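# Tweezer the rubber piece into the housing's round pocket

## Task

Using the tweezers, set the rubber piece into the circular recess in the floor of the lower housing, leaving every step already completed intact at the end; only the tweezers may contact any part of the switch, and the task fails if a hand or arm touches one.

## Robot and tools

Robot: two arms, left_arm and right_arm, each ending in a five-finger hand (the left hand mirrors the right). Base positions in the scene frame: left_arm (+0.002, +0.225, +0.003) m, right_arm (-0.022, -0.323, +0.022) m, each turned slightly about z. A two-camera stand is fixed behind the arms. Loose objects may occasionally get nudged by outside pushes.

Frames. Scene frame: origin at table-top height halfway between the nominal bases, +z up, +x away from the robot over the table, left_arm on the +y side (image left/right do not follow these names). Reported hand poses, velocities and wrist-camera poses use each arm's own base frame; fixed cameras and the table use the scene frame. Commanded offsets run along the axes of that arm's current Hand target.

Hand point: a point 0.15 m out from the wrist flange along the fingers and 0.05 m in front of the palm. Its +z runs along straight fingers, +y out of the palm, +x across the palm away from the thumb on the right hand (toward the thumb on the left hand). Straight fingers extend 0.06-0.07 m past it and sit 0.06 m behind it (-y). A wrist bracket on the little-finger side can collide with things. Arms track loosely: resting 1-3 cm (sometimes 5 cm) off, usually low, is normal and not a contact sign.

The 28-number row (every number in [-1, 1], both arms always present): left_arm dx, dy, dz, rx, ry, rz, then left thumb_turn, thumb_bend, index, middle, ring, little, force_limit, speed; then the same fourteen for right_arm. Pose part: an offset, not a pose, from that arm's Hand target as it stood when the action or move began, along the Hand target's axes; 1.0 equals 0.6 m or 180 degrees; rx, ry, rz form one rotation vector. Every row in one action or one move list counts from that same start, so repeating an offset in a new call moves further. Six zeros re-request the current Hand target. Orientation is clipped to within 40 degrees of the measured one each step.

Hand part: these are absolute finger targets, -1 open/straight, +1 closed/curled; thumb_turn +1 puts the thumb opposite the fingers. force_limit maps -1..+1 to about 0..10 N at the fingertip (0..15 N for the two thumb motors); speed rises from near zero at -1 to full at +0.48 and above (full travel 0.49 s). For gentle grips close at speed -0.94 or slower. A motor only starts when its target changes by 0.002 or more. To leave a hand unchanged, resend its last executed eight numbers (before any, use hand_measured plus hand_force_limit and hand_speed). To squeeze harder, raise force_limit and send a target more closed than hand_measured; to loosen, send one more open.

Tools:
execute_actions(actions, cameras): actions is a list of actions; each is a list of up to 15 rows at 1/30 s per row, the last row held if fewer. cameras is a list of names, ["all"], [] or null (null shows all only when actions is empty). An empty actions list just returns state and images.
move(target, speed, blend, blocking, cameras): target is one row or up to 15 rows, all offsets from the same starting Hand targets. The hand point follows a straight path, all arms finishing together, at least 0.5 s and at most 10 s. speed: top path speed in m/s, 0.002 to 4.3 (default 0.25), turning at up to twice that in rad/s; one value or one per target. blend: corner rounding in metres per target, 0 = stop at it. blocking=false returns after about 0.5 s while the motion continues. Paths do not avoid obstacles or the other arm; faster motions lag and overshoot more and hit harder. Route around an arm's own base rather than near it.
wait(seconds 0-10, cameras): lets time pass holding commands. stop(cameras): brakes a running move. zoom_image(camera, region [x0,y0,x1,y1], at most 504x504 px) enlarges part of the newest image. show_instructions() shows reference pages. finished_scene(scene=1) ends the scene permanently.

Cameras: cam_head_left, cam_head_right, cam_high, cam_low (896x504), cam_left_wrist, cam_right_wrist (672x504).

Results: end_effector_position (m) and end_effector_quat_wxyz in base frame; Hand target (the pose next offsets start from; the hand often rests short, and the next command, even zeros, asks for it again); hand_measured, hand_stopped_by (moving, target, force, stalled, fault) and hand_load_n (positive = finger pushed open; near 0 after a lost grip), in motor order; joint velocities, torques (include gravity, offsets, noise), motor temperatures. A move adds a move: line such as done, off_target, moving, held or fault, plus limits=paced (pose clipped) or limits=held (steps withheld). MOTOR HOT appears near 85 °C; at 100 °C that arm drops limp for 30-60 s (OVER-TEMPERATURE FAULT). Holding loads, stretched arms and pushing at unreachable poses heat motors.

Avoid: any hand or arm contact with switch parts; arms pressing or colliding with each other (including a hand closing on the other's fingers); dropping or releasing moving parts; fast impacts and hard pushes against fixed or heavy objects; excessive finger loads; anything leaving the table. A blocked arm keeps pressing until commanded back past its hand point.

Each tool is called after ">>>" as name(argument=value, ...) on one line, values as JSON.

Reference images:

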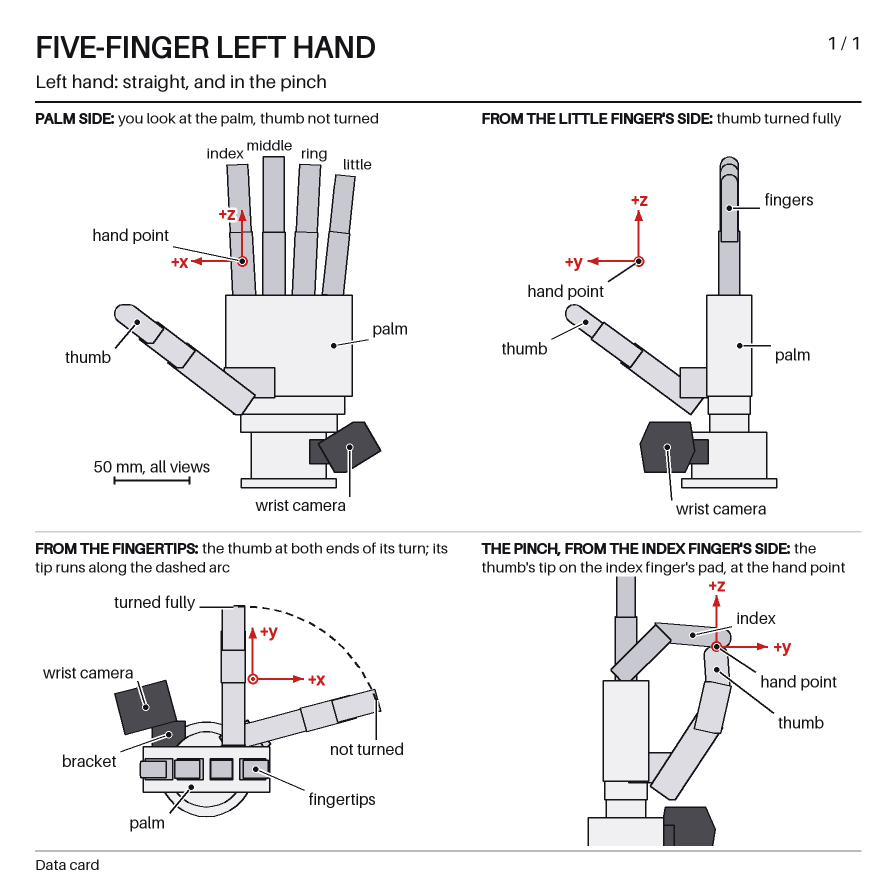

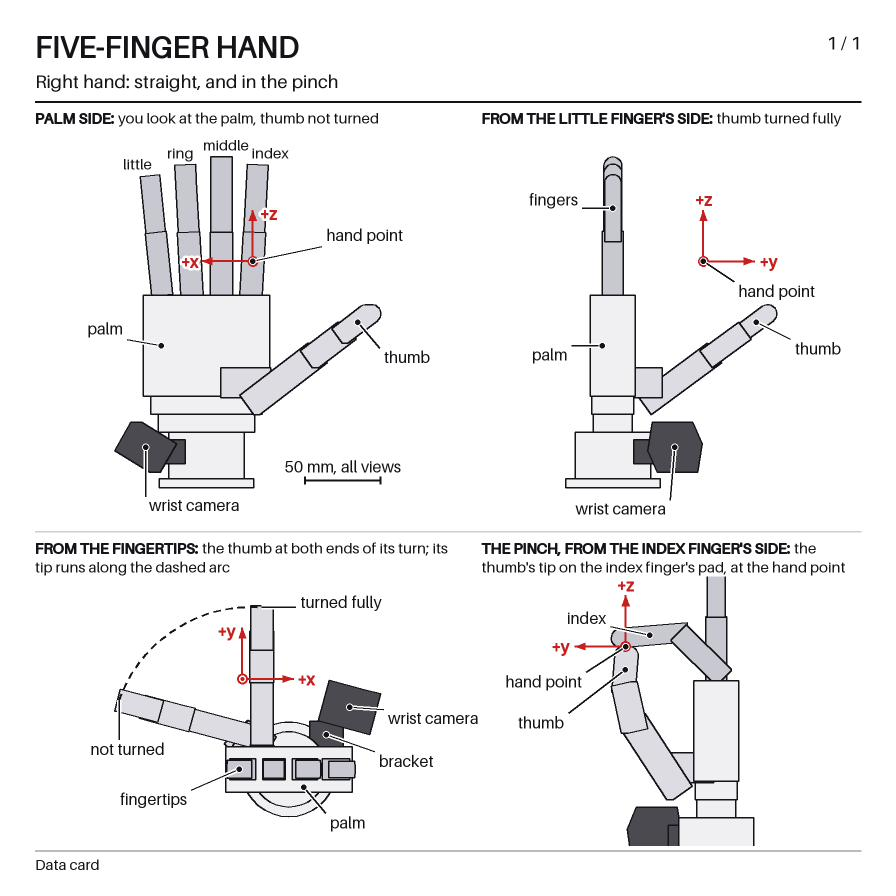

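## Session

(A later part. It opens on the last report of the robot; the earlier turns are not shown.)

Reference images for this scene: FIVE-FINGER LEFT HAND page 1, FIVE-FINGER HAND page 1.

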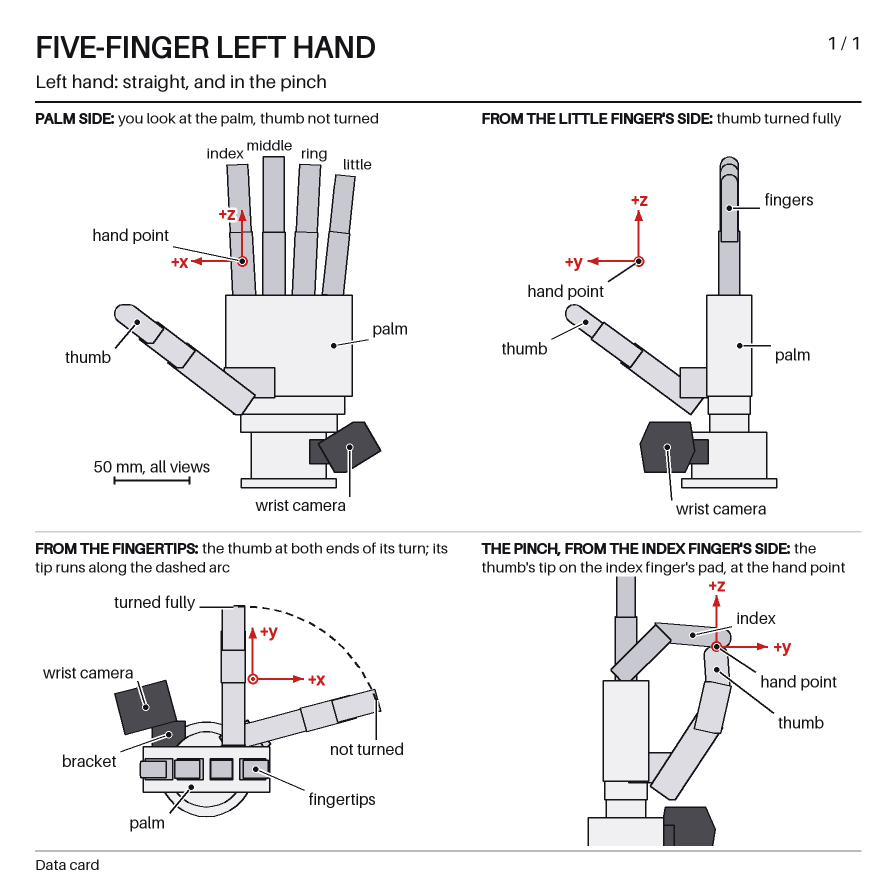

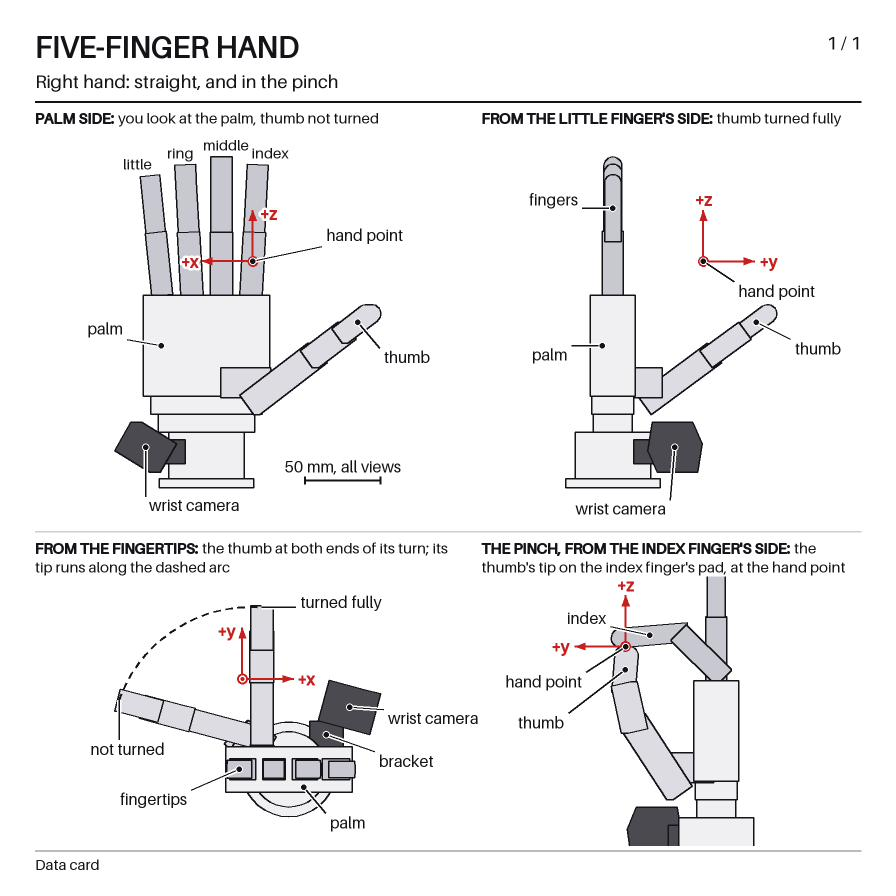

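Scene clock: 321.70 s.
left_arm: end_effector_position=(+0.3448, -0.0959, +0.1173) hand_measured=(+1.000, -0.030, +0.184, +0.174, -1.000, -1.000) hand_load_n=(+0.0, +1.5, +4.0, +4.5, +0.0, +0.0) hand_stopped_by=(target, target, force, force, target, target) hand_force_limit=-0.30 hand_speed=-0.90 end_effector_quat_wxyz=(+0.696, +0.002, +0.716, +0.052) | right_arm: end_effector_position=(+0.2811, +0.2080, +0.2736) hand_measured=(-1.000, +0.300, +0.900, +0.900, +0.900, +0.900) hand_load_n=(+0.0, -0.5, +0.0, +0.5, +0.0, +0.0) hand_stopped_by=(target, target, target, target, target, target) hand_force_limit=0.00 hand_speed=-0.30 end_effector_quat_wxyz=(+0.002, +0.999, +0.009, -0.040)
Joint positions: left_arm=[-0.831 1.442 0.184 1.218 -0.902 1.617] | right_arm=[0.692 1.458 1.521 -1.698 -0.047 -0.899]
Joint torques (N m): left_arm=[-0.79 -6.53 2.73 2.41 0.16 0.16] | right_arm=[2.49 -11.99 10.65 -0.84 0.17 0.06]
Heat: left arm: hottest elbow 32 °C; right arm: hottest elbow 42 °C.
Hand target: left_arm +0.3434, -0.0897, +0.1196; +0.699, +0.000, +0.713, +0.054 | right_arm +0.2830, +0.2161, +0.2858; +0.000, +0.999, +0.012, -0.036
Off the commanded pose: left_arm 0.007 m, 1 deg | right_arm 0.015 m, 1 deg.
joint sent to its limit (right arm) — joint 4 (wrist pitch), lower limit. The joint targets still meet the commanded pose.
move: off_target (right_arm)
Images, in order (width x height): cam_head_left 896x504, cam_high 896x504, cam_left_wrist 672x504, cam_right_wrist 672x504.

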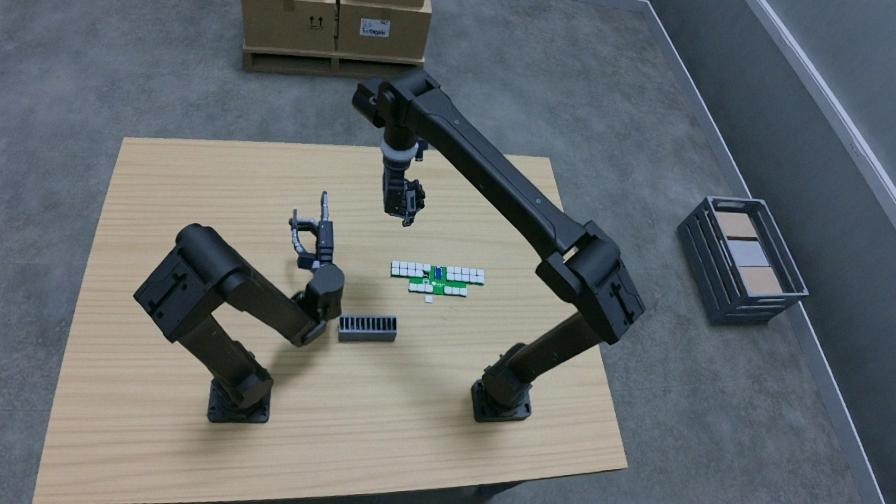

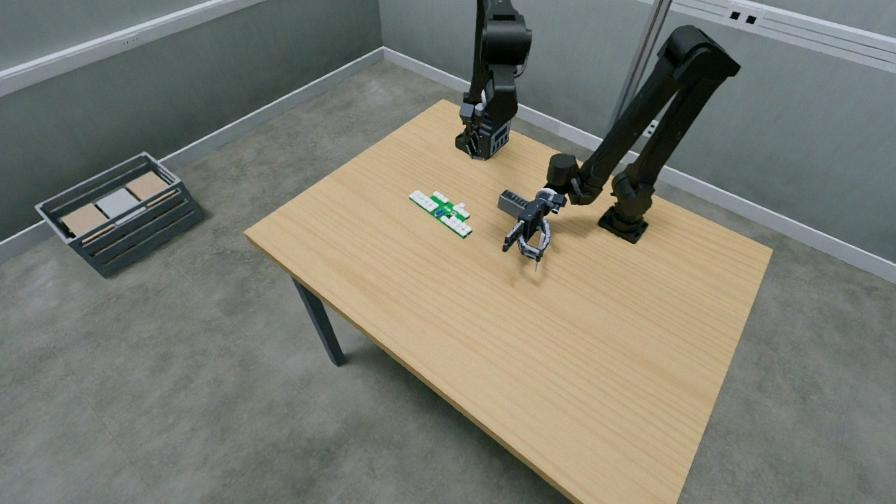

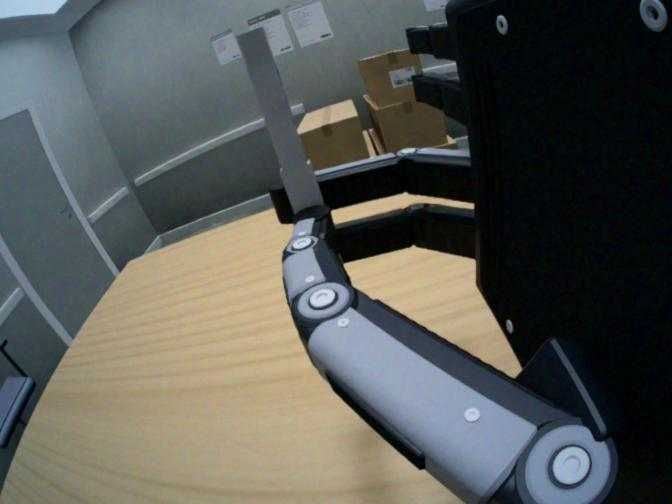

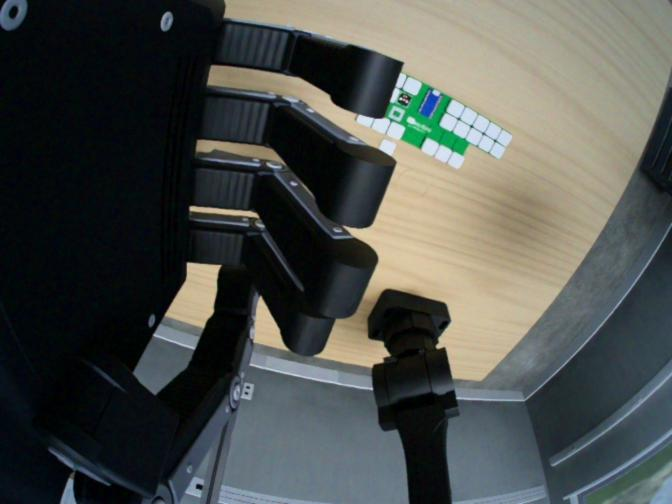

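>>> move(target=[[0, 0, 0, 0, 0, 0, 1, -0.03, 0.19, 0.18, -1, -1, -0.3, -0.9, 0.1271, 0.0184, 0.134, 0.2823, 0.1955, 0.3292, -1, 0.3, 0.9, 0.9, 0.9, 0.9, 0, -0.3], [0, 0, 0, 0, 0, 0, 1, -0.03, 0.19, 0.18, -1, -1, -0.3, -0.9, 0.141, 0.0187, 0.325, 0.2823, 0.1955, 0.3292, -1, 0.3, 0.9, 0.9, 0.9, 0.9, 0, -0.3]], speed=[0.25, 0.12], blend=[0.02, 0], cameras=["cam_head_left", "cam_high", "cam_left_wrist", "cam_right_wrist"])

Scene clock: 328.23 s.
left_arm: end_effector_position=(+0.3448, -0.0959, +0.1174) hand_measured=(+1.000, -0.030, +0.184, +0.174, -1.000, -1.000) hand_load_n=(+0.0, +1.5, +4.0, +4.5, +0.0, +0.0) hand_stopped_by=(target, target, force, force, target, target) hand_force_limit=-0.30 hand_speed=-0.90 end_effector_quat_wxyz=(+0.696, +0.002, +0.716, +0.052) | right_arm: end_effector_position=(+0.3491, +0.2079, +0.0866) hand_measured=(-1.000, +0.300, +0.900, +0.900, +0.900, +0.900) hand_load_n=(+0.0, +0.0, +0.0, +0.0, +0.0, +0.0) hand_stopped_by=(target, target, target, target, target, target) hand_force_limit=0.00 hand_speed=-0.30 end_effector_quat_wxyz=(-0.388, +0.754, -0.469, +0.246)
Joint positions: left_arm=[-0.831 1.442 0.184 1.218 -0.902 1.617] | right_arm=[0.471 1.064 0.502 -0.054 0.019 0.004]
Joint torques (N m): left_arm=[-0.85 -6.83 2.81 2.41 0.12 0.17] | right_arm=[0.44 -4.89 8.01 1.83 0.19 0.06]
Heat: left arm: hottest waist 31 °C; right arm: hottest elbow 41 °C.
Hand target: left_arm +0.3434, -0.0898, +0.1197; +0.699, +0.000, +0.713, +0.054 | right_arm +0.3534, +0.2066, +0.0850; -0.389, +0.749, -0.476, +0.248
Off the commanded pose: left_arm 0.007 m, 1 deg | right_arm 0.005 m, 1 deg.
move: done
Images, in order (width x height): cam_head_left 896x504, cam_high 896x504, cam_left_wrist 672x504, cam_right_wrist 672x504.

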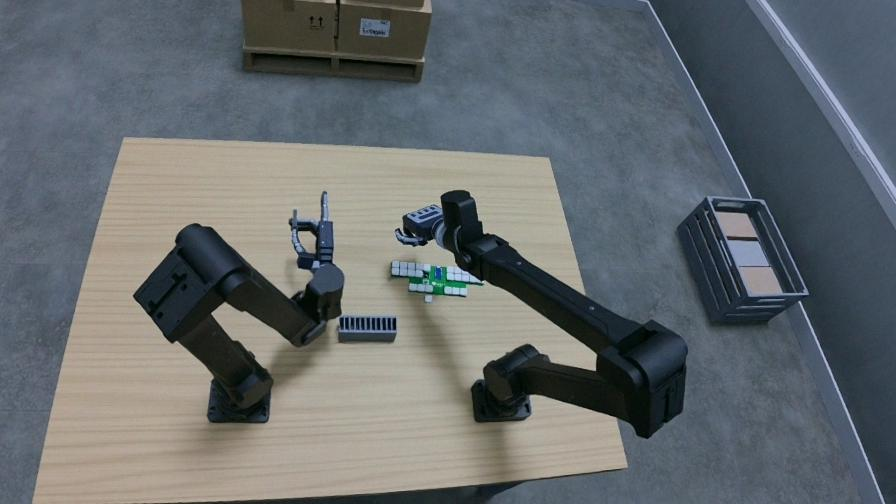

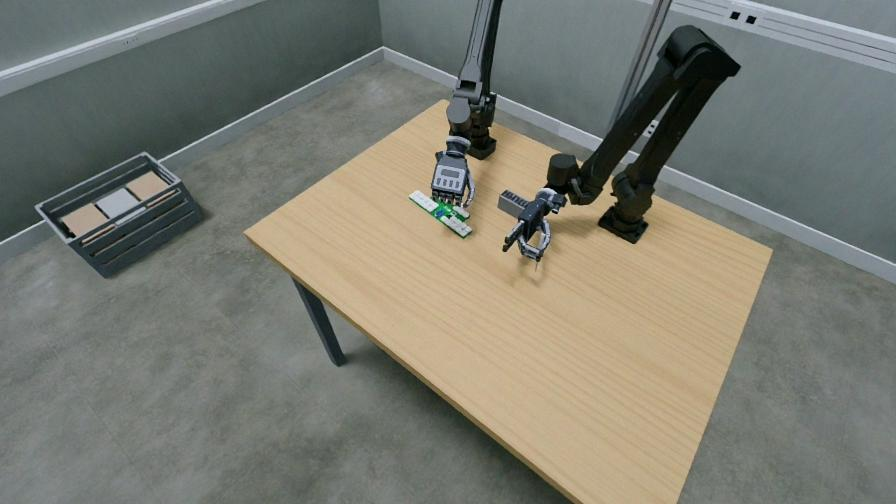

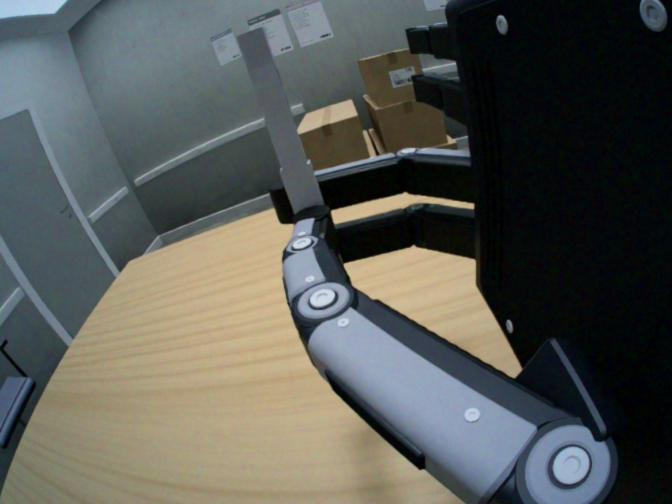

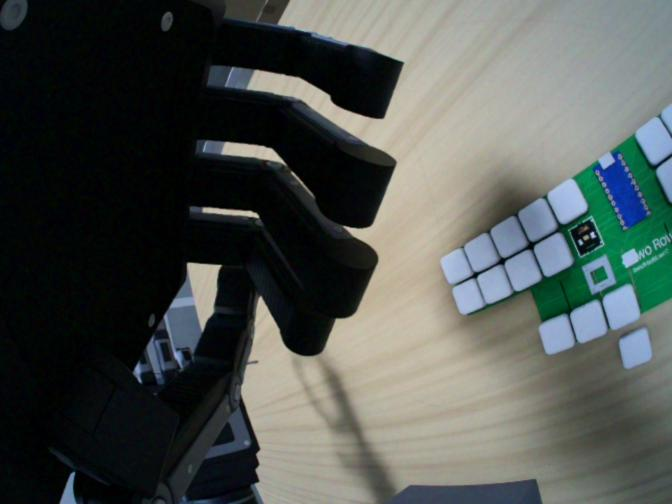

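>>> zoom_image(camera="cam_right_wrist", region=[566, 214, 608, 256])

Scaled by 12.000 from the camera's 672x504 image, which has a finer 960x720 frame.

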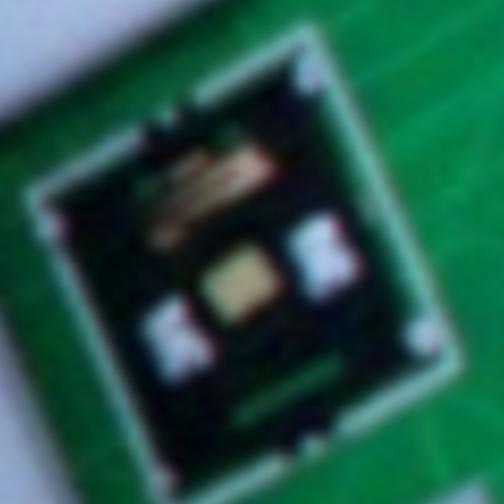

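>>> zoom_image(camera="cam_right_wrist", region=[576, 226, 600, 250])

Scaled by 21.000 from the camera's 672x504 image, which has a finer 960x720 frame.

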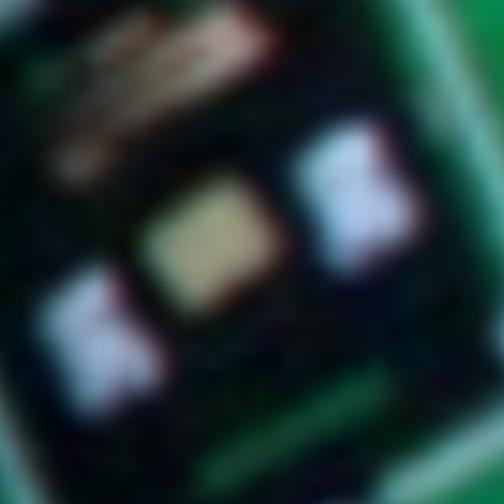

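>>> move(target=[0, 0, 0, 0, 0, 0, 1, -0.03, 0.19, 0.18, -1, -1, -0.3, -0.9, -0.0497, 0.0592, 0.0607, 0, 0, 0, -1, 0.3, 0.9, 0.9, 0.9, 0.9, 0, -0.3], speed=0.08, cameras=["cam_high", "cam_right_wrist"])

Scene clock: 331.37 s.
left_arm: end_effector_position=(+0.3448, -0.0959, +0.1174) hand_measured=(+1.000, -0.030, +0.184, +0.174, -1.000, -1.000) hand_load_n=(+0.0, +1.5, +4.0, +4.5, +0.0, +0.0) hand_stopped_by=(target, target, force, force, target, target) hand_force_limit=-0.30 hand_speed=-0.90 end_effector_quat_wxyz=(+0.696, +0.002, +0.716, +0.052) | right_arm: end_effector_position=(+0.3509, +0.2315, +0.0378) hand_measured=(-1.000, +0.300, +0.900, +0.900, +0.900, +0.900) hand_load_n=(+0.0, +0.0, +0.0, +0.0, +0.0, +0.0) hand_stopped_by=(target, target, target, target, target, target) hand_force_limit=0.00 hand_speed=-0.30 end_effector_quat_wxyz=(-0.386, +0.749, -0.477, +0.251)
Joint positions: left_arm=[-0.831 1.442 0.184 1.218 -0.902 1.617] | right_arm=[0.549 1.235 0.456 0.162 0.1 0.061]
Joint torques (N m): left_arm=[-0.62 -6.42 2.77 2.5 0.15 0.18] | right_arm=[2.49 -6.01 6.94 1.76 0.25 0.07]
Heat: left arm: hottest waist 31 °C; right arm: hottest elbow 41 °C.
Hand target: left_arm +0.3434, -0.0898, +0.1197; +0.699, +0.000, +0.713, +0.054 | right_arm +0.3493, +0.2375, +0.0350; -0.389, +0.749, -0.476, +0.248
Off the commanded pose: left_arm 0.007 m, 1 deg | right_arm 0.007 m, 1 deg.
move: done
Images, in order (width x height): cam_high 896x504, cam_right_wrist 672x504.

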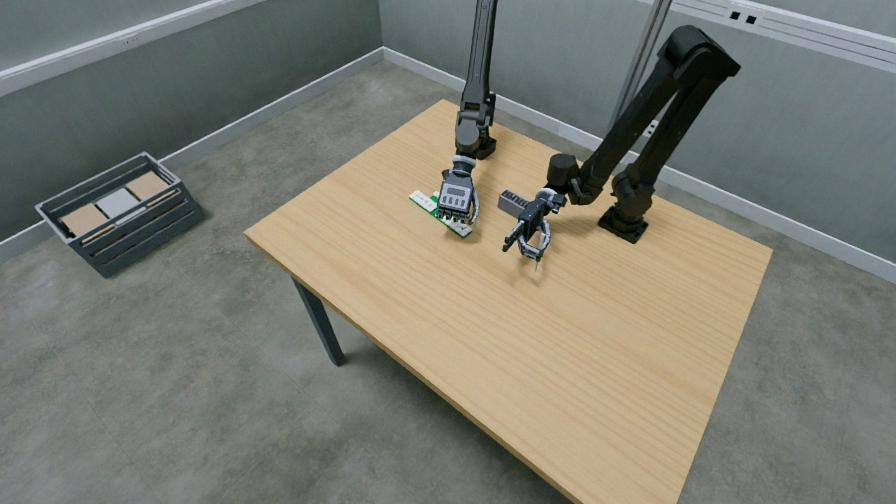

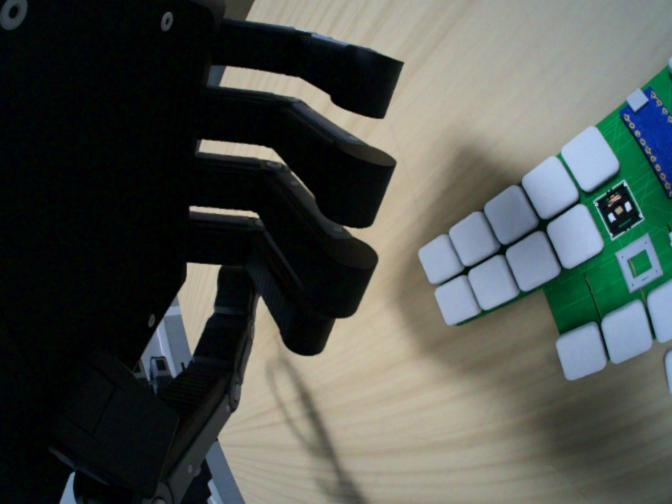

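>>> zoom_image(camera="cam_right_wrist", region=[592, 182, 646, 236])

>>> zoom_image(camera="cam_right_wrist", region=[606, 194, 634, 222])

Scaled by 9.333 from the camera's 672x504 image, which has a finer 960x720 frame.

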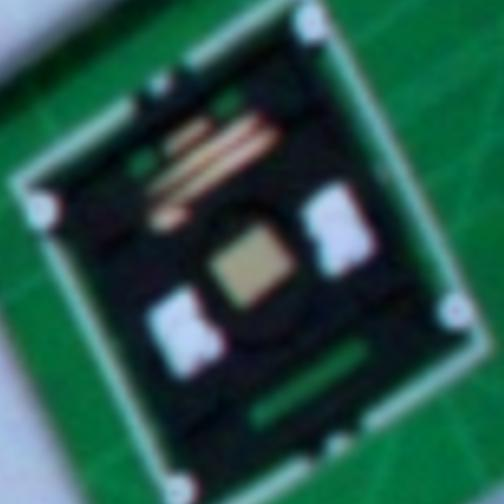

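Scaled by 18.000 from the camera's 672x504 image, which has a finer 960x720 frame.

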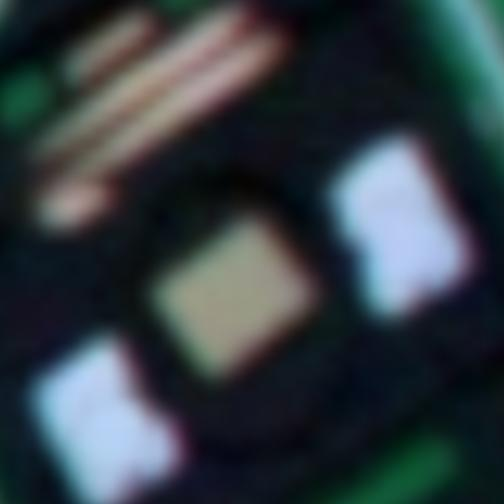

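>>> zoom_image(camera="cam_high", region=[400, 150, 520, 250])

Scaled by 4.200 from the camera's 896x504 image, which has a finer 1280x720 frame.

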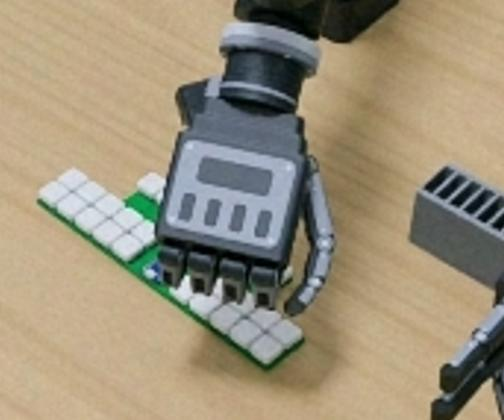

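>>> move(target=[0, 0, 0, 0, 0, 0, 1, -0.03, 0.19, 0.18, -1, -1, -0.3, -0.9, 0.0, 0.0205, 0.0144, 0, 0, 0, -1, 0.3, 0.9, 0.9, 0.9, 0.9, 0, -0.3], speed=0.06, cameras=["cam_high", "cam_right_wrist"])

Scene clock: 333.53 s.
left_arm: end_effector_position=(+0.3448, -0.0959, +0.1174) hand_measured=(+1.000, -0.030, +0.184, +0.174, -1.000, -1.000) hand_load_n=(+0.0, +1.5, +4.0, +4.5, +0.0, +0.0) hand_stopped_by=(target, target, force, force, target, target) hand_force_limit=-0.30 hand_speed=-0.90 end_effector_quat_wxyz=(+0.696, +0.002, +0.716, +0.052) | right_arm: end_effector_position=(+0.3516, +0.2319, +0.0233) hand_measured=(-1.000, +0.300, +0.900, +0.900, +0.900, +0.900) hand_load_n=(+0.0, +0.0, +0.0, +0.0, +0.5, +0.0) hand_stopped_by=(target, target, target, target, target, target) hand_force_limit=0.00 hand_speed=-0.30 end_effector_quat_wxyz=(-0.386, +0.748, -0.477, +0.251)
Joint positions: left_arm=[-0.831 1.442 0.184 1.218 -0.902 1.617] | right_arm=[0.549 1.285 0.439 0.229 0.1 0.062]
Joint torques (N m): left_arm=[-0.44 -6.65 2.81 2.44 0.16 0.17] | right_arm=[2.49 -6.3 6.52 1.84 0.25 0.06]
Heat: left arm: hottest waist 31 °C; right arm: hottest elbow 41 °C.
Hand target: left_arm +0.3434, -0.0898, +0.1197; +0.699, +0.000, +0.713, +0.054 | right_arm +0.3494, +0.2374, +0.0200; -0.389, +0.749, -0.476, +0.248
Off the commanded pose: left_arm 0.007 m, 1 deg | right_arm 0.007 m, 1 deg.
move: done
Images, in order (width x height): cam_high 896x504, cam_right_wrist 672x504.

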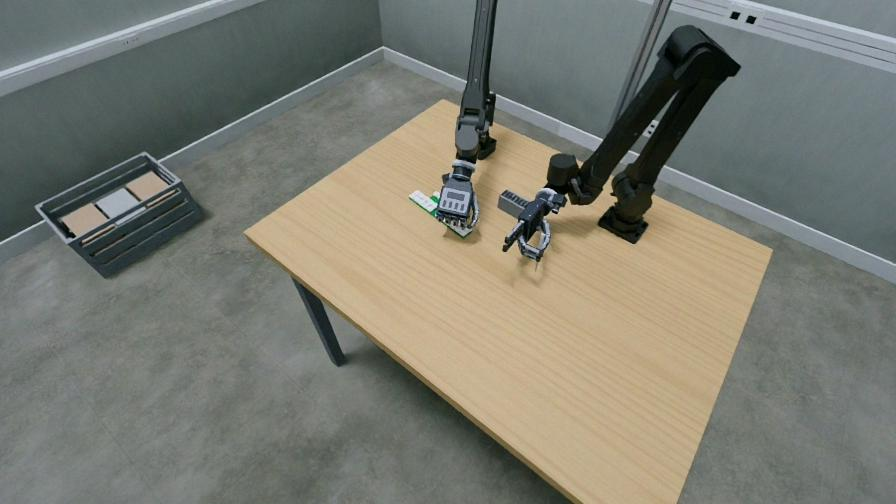

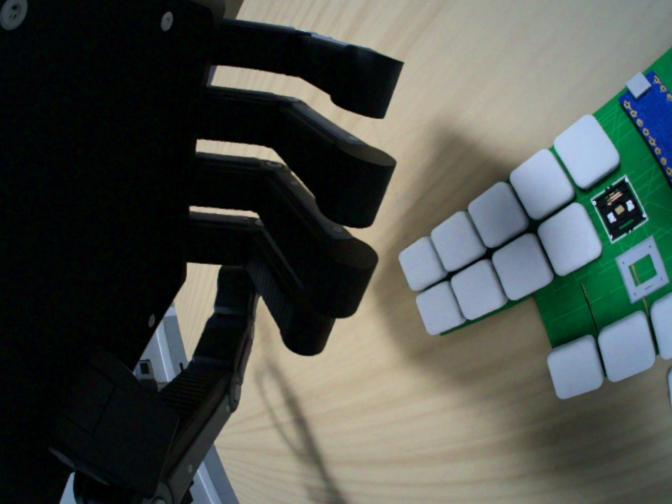

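>>> zoom_image(camera="cam_right_wrist", region=[590, 178, 650, 238])

>>> zoom_image(camera="cam_right_wrist", region=[606, 194, 634, 222])

Scaled by 8.400 from the camera's 672x504 image, which has a finer 960x720 frame.

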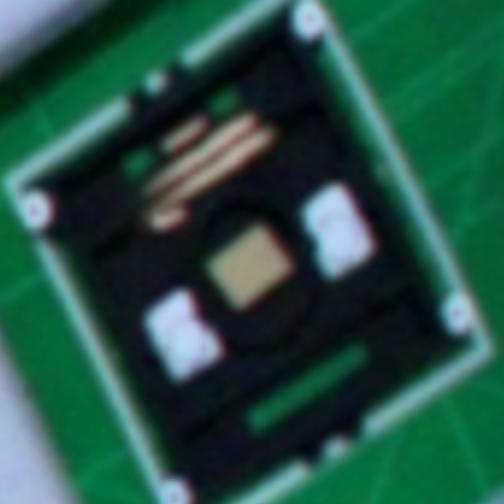

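Scaled by 18.000 from the camera's 672x504 image, which has a finer 960x720 frame.

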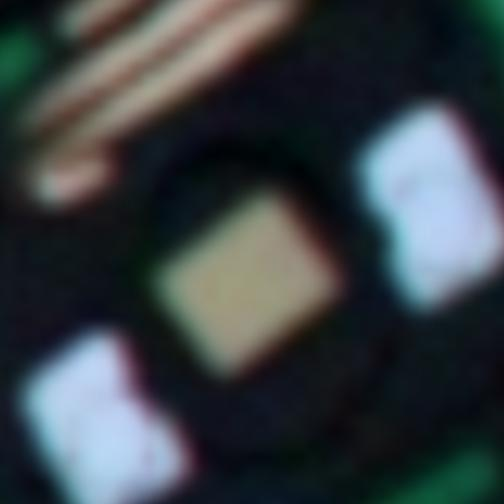

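>>> move(target=[0, 0, 0, 0, 0, 0, 1, -0.03, 0.19, 0.18, -1, -1, -0.3, -0.9, 0.0333, 0.0287, -0.0409, 0.1389, 0, 0, -1, 0.3, 0.9, 0.9, 0.9, 0.9, 0, -0.3], speed=0.1, cameras=["cam_high", "cam_right_wrist"])

Scene clock: 342.63 s.
left_arm: end_effector_position=(+0.3448, -0.0959, +0.1174) hand_measured=(+1.000, -0.030, +0.184, +0.174, -1.000, -1.000) hand_load_n=(+0.0, +1.5, +4.0, +4.5, +0.0, +0.0) hand_stopped_by=(target, target, force, force, target, target) hand_force_limit=-0.30 hand_speed=-0.90 end_effector_quat_wxyz=(+0.696, +0.002, +0.716, +0.052) | right_arm: end_effector_position=(+0.3290, +0.2125, +0.0223) hand_measured=(-1.000, +0.300, +0.900, +0.900, +0.900, +0.900) hand_load_n=(+0.0, +0.5, +0.0, +0.0, +0.0, +0.0) hand_stopped_by=(target, target, target, target, target, target) hand_force_limit=0.00 hand_speed=-0.30 end_effector_quat_wxyz=(-0.545, +0.647, -0.410, +0.340)
Joint positions: left_arm=[-0.831 1.442 0.184 1.218 -0.902 1.617] | right_arm=[0.534 1.586 0.12 1.289 0.084 0.023]
Joint torques (N m): left_arm=[-0.38 -6.65 2.74 2.41 0.14 0.14] | right_arm=[-0.21 -5.66 2.44 2.17 -0.05 -0.15]
Heat: left arm: hottest waist 31 °C; right arm: hottest elbow 39 °C.
Hand target: left_arm +0.3434, -0.0898, +0.1197; +0.699, +0.000, +0.713, +0.054 | right_arm +0.3308, +0.2067, +0.0201; -0.542, +0.647, -0.411, +0.345
Off the commanded pose: left_arm 0.007 m, 1 deg | right_arm 0.006 m, 1 deg.
move: done
Images, in order (width x height): cam_high 896x504, cam_right_wrist 672x504.

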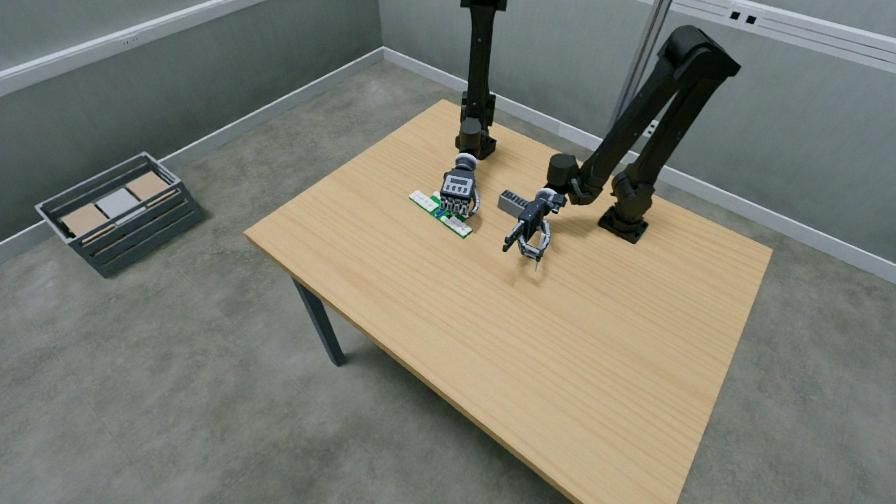

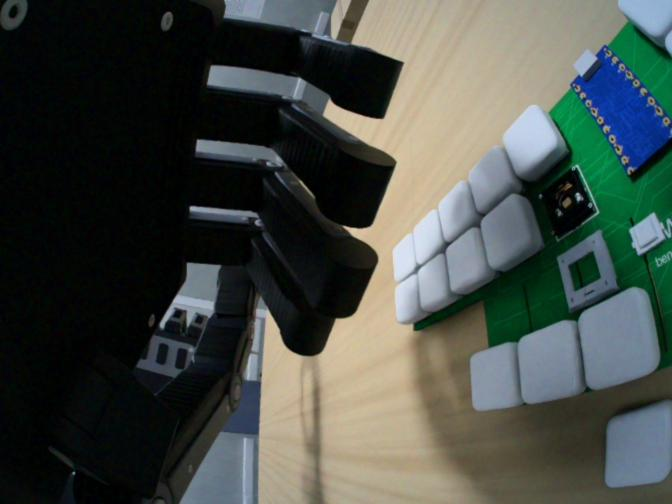

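>>> zoom_image(camera="cam_right_wrist", region=[532, 160, 604, 240])

>>> zoom_image(camera="cam_right_wrist", region=[552, 188, 582, 218])

Scaled by 6.300 from the camera's 672x504 image, which has a finer 960x720 frame.

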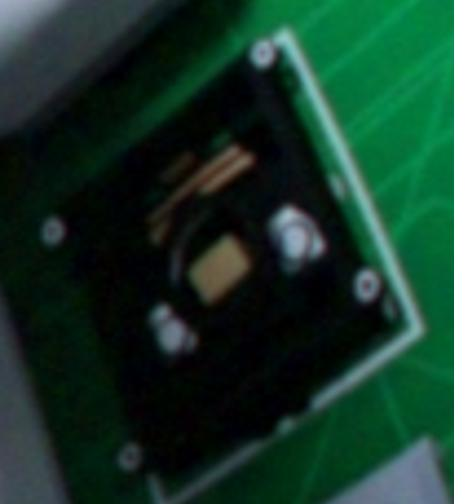

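Scaled by 16.800 from the camera's 672x504 image, which has a finer 960x720 frame.

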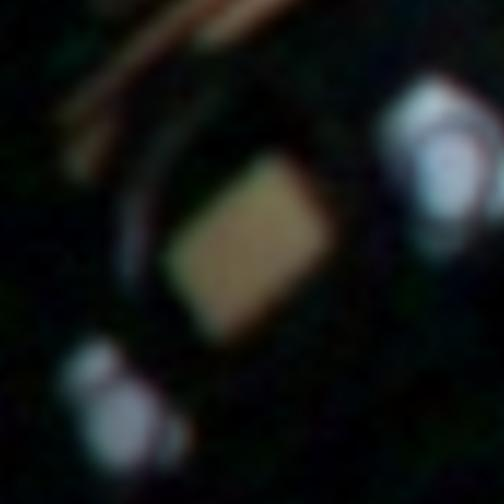

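>>> move(target=[[0, 0, 0, -0.0817, 0.1279, -0.5101, 1, -0.03, 0.19, 0.18, -1, -1, -0.3, -0.9, 0, -0.1642, -0.0292, 0, 0, 0, -1, 0.3, 0.9, 0.9, 0.9, 0.9, 0, -0.3], [0, 0, 0, -0.0817, 0.1279, -0.5101, 1, -0.03, 0.19, 0.18, -1, -1, -0.3, -0.9, 0.2205, -0.2348, -0.2028, 0, 0, 0, -1, 0.3, 0.9, 0.9, 0.9, 0.9, 0, -0.3]], speed=[0.25, 0.15], blend=[0.02, 0], cameras=["cam_head_left", "cam_high", "cam_low", "cam_left_wrist"])

Scene clock: 349.67 s.
left_arm: end_effector_position=(+0.3253, -0.0866, +0.0880) hand_measured=(+1.000, -0.030, +0.184, +0.174, -1.000, -1.000) hand_load_n=(+0.0, +1.5, +4.0, +4.5, +0.0, +0.0) hand_stopped_by=(target, target, force, force, target, target) hand_force_limit=-0.30 hand_speed=-0.90 end_effector_quat_wxyz=(-0.372, +0.596, -0.613, +0.361) | right_arm: end_effector_position=(+0.2935, +0.0539, +0.1563) hand_measured=(-1.000, +0.300, +0.900, +0.900, +0.900, +0.900) hand_load_n=(+0.0, +0.0, +0.0, +0.5, +0.0, +0.5) hand_stopped_by=(target, target, target, target, target, target) hand_force_limit=0.00 hand_speed=-0.30 end_effector_quat_wxyz=(-0.542, +0.650, -0.424, +0.324)
Joint positions: left_arm=[-0.306 0.711 0.274 -0.063 -0.271 -0.117] | right_arm=[-0.347 0.469 0.238 -0.059 -0.78 -0.168]
Joint torques (N m): left_arm=[-0.62 -2.14 13.23 1.58 0.03 -0.08] | right_arm=[-0.09 -0.44 12.27 0.83 -0.26 -0.14]
Heat: left arm: hottest waist 31 °C; right arm: hottest elbow 39 °C.
Hand target: left_arm +0.3434, -0.0897, +0.1196; -0.380, +0.596, -0.596, +0.380 | right_arm +0.3005, +0.0466, +0.1802; -0.542, +0.647, -0.411, +0.345
Off the commanded pose: left_arm 0.037 m, 3 deg | right_arm 0.026 m, 3 deg.
move: off_target (left_arm, right_arm)
Images, in order (width x height): cam_head_left 896x504, cam_high 896x504, cam_low 896x504, cam_left_wrist 672x504.

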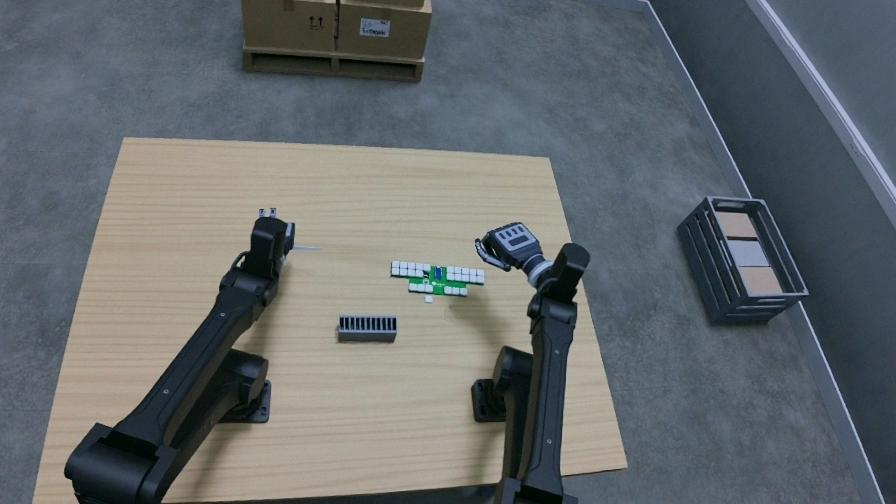

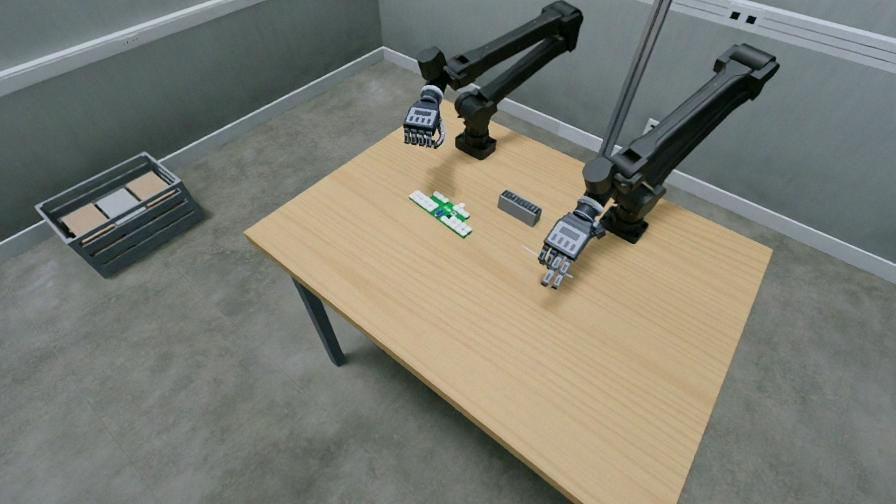

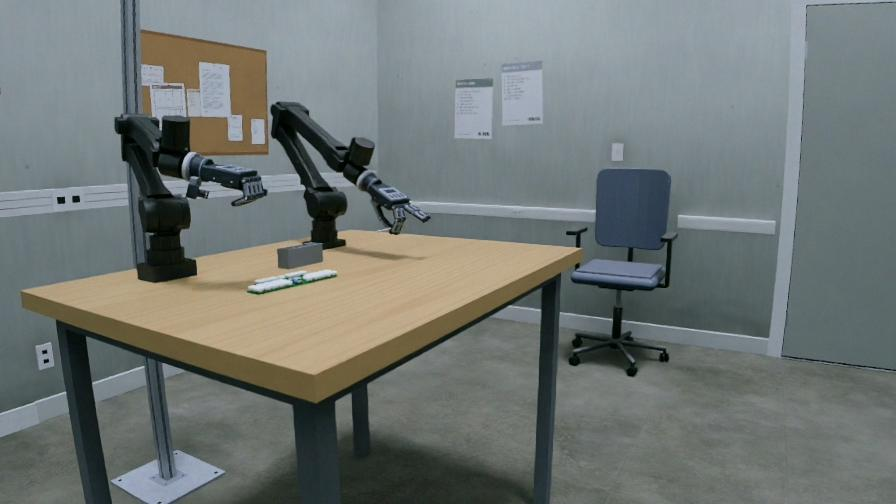

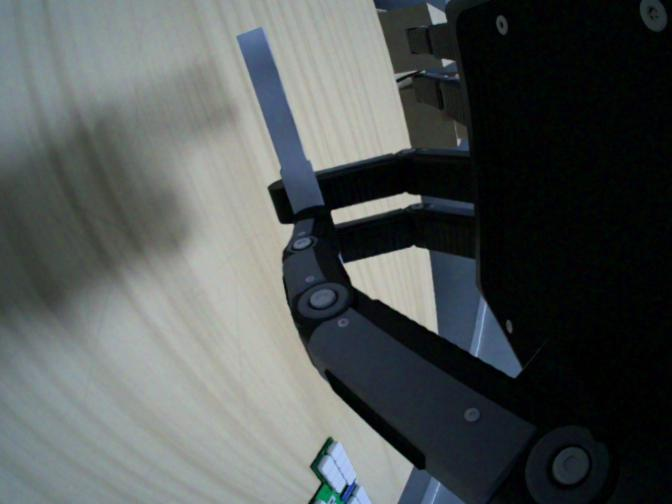

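>>> move(target=[0, 0.083, 0.0388, 0, 0, 0, 1, -0.03, 0.19, 0.18, -1, -1, -0.3, -0.9, 0, 0, 0, 0, 0, 0, -1, 0.3, 0.9, 0.9, 0.9, 0.9, 0, -0.3], speed=0.1, cameras=["cam_high", "cam_low", "cam_left_wrist"])

>>> zoom_image(camera="cam_high", region=[490, 190, 630, 300])

>>> zoom_image(camera="cam_low", region=[340, 150, 460, 270])

Scene clock: 351.47 s.
left_arm: end_effector_position=(+0.3447, -0.0928, +0.0703) hand_measured=(+1.000, -0.030, +0.184, +0.174, -1.000, -1.000) hand_load_n=(-0.5, +1.5, +4.0, +4.5, +0.0, +0.0) hand_stopped_by=(target, target, force, force, target, target) hand_force_limit=-0.30 hand_speed=-0.90 end_effector_quat_wxyz=(-0.381, +0.591, -0.601, +0.379) | right_arm: end_effector_position=(+0.2933, +0.0538, +0.1562) hand_measured=(-1.000, +0.300, +0.900, +0.900, +0.900, +0.900) hand_load_n=(+0.0, -0.5, +0.0, +0.0, +0.0, +0.0) hand_stopped_by=(target, target, target, target, target, target) hand_force_limit=0.00 hand_speed=-0.30 end_effector_quat_wxyz=(-0.542, +0.650, -0.424, +0.324)
Joint positions: left_arm=[-0.306 0.862 0.24 0.169 -0.271 -0.118] | right_arm=[-0.348 0.468 0.238 -0.061 -0.781 -0.169]
Joint torques (N m): left_arm=[-0.56 -2.08 6.89 2.84 0.04 -0.08] | right_arm=[-0.15 -0.44 12.27 0.81 -0.26 -0.15]
Heat: left arm: hottest waist 31 °C; right arm: hottest elbow 39 °C.
Hand target: left_arm +0.3434, -0.0897, +0.0646; -0.380, +0.596, -0.596, +0.380 | right_arm +0.3005, +0.0466, +0.1802; -0.542, +0.647, -0.411, +0.345
Off the commanded pose: left_arm 0.007 m, 1 deg | right_arm 0.026 m, 3 deg.
move: off_target (right_arm)
Images, in order (width x height): cam_high 896x504, cam_low 896x504, cam_left_wrist 672x504.

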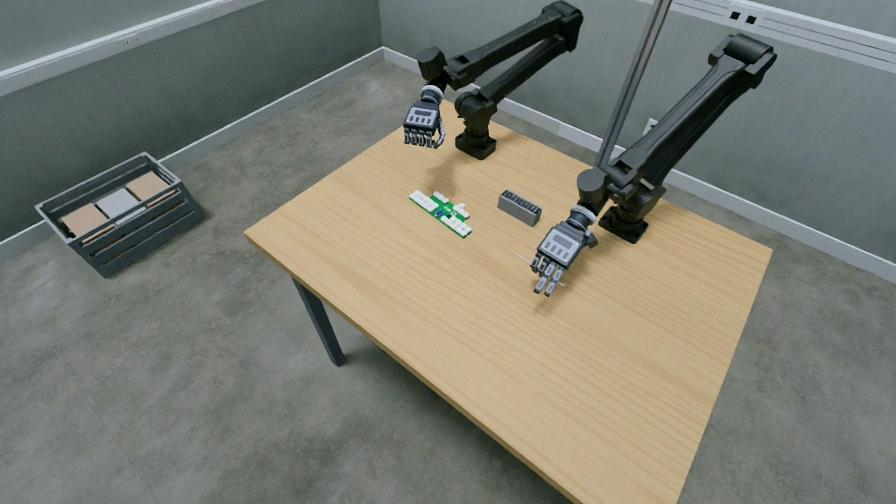

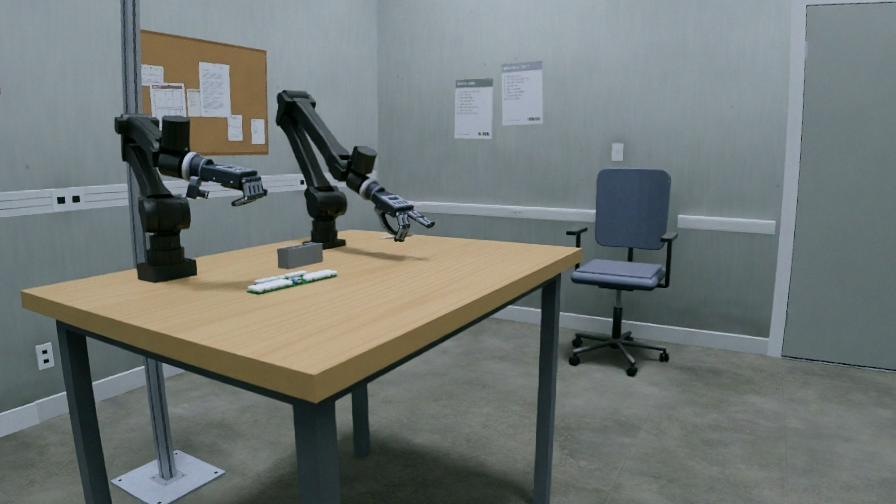

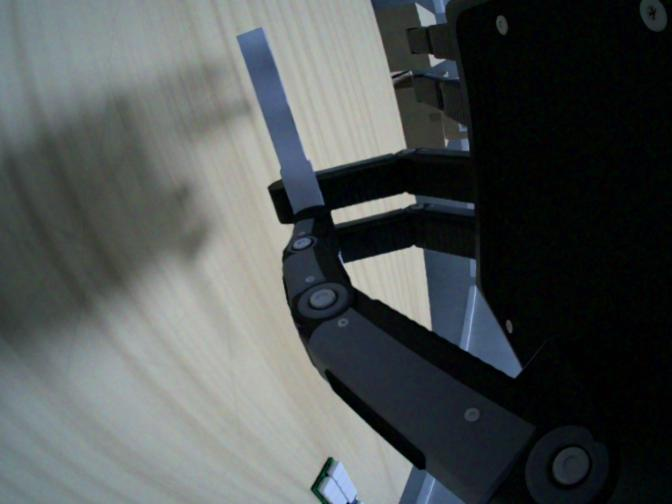

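Scaled by 3.600 from the camera's 896x504 image, which has a finer 1280x720 frame.

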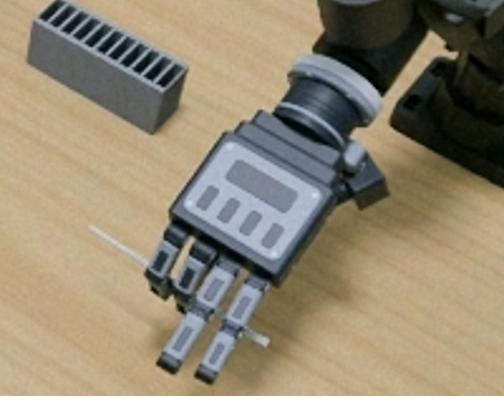

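Scaled by 4.200 from the camera's 896x504 image, which has a finer 1280x720 frame.

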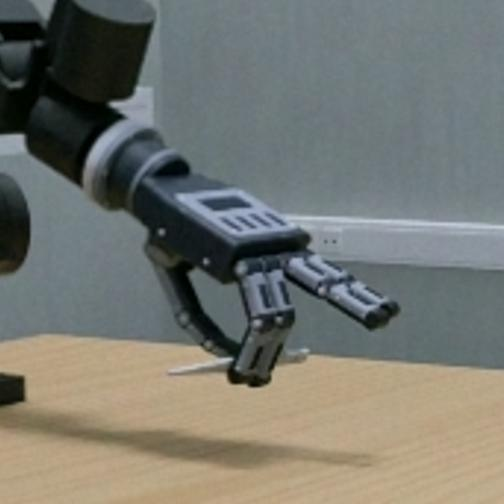

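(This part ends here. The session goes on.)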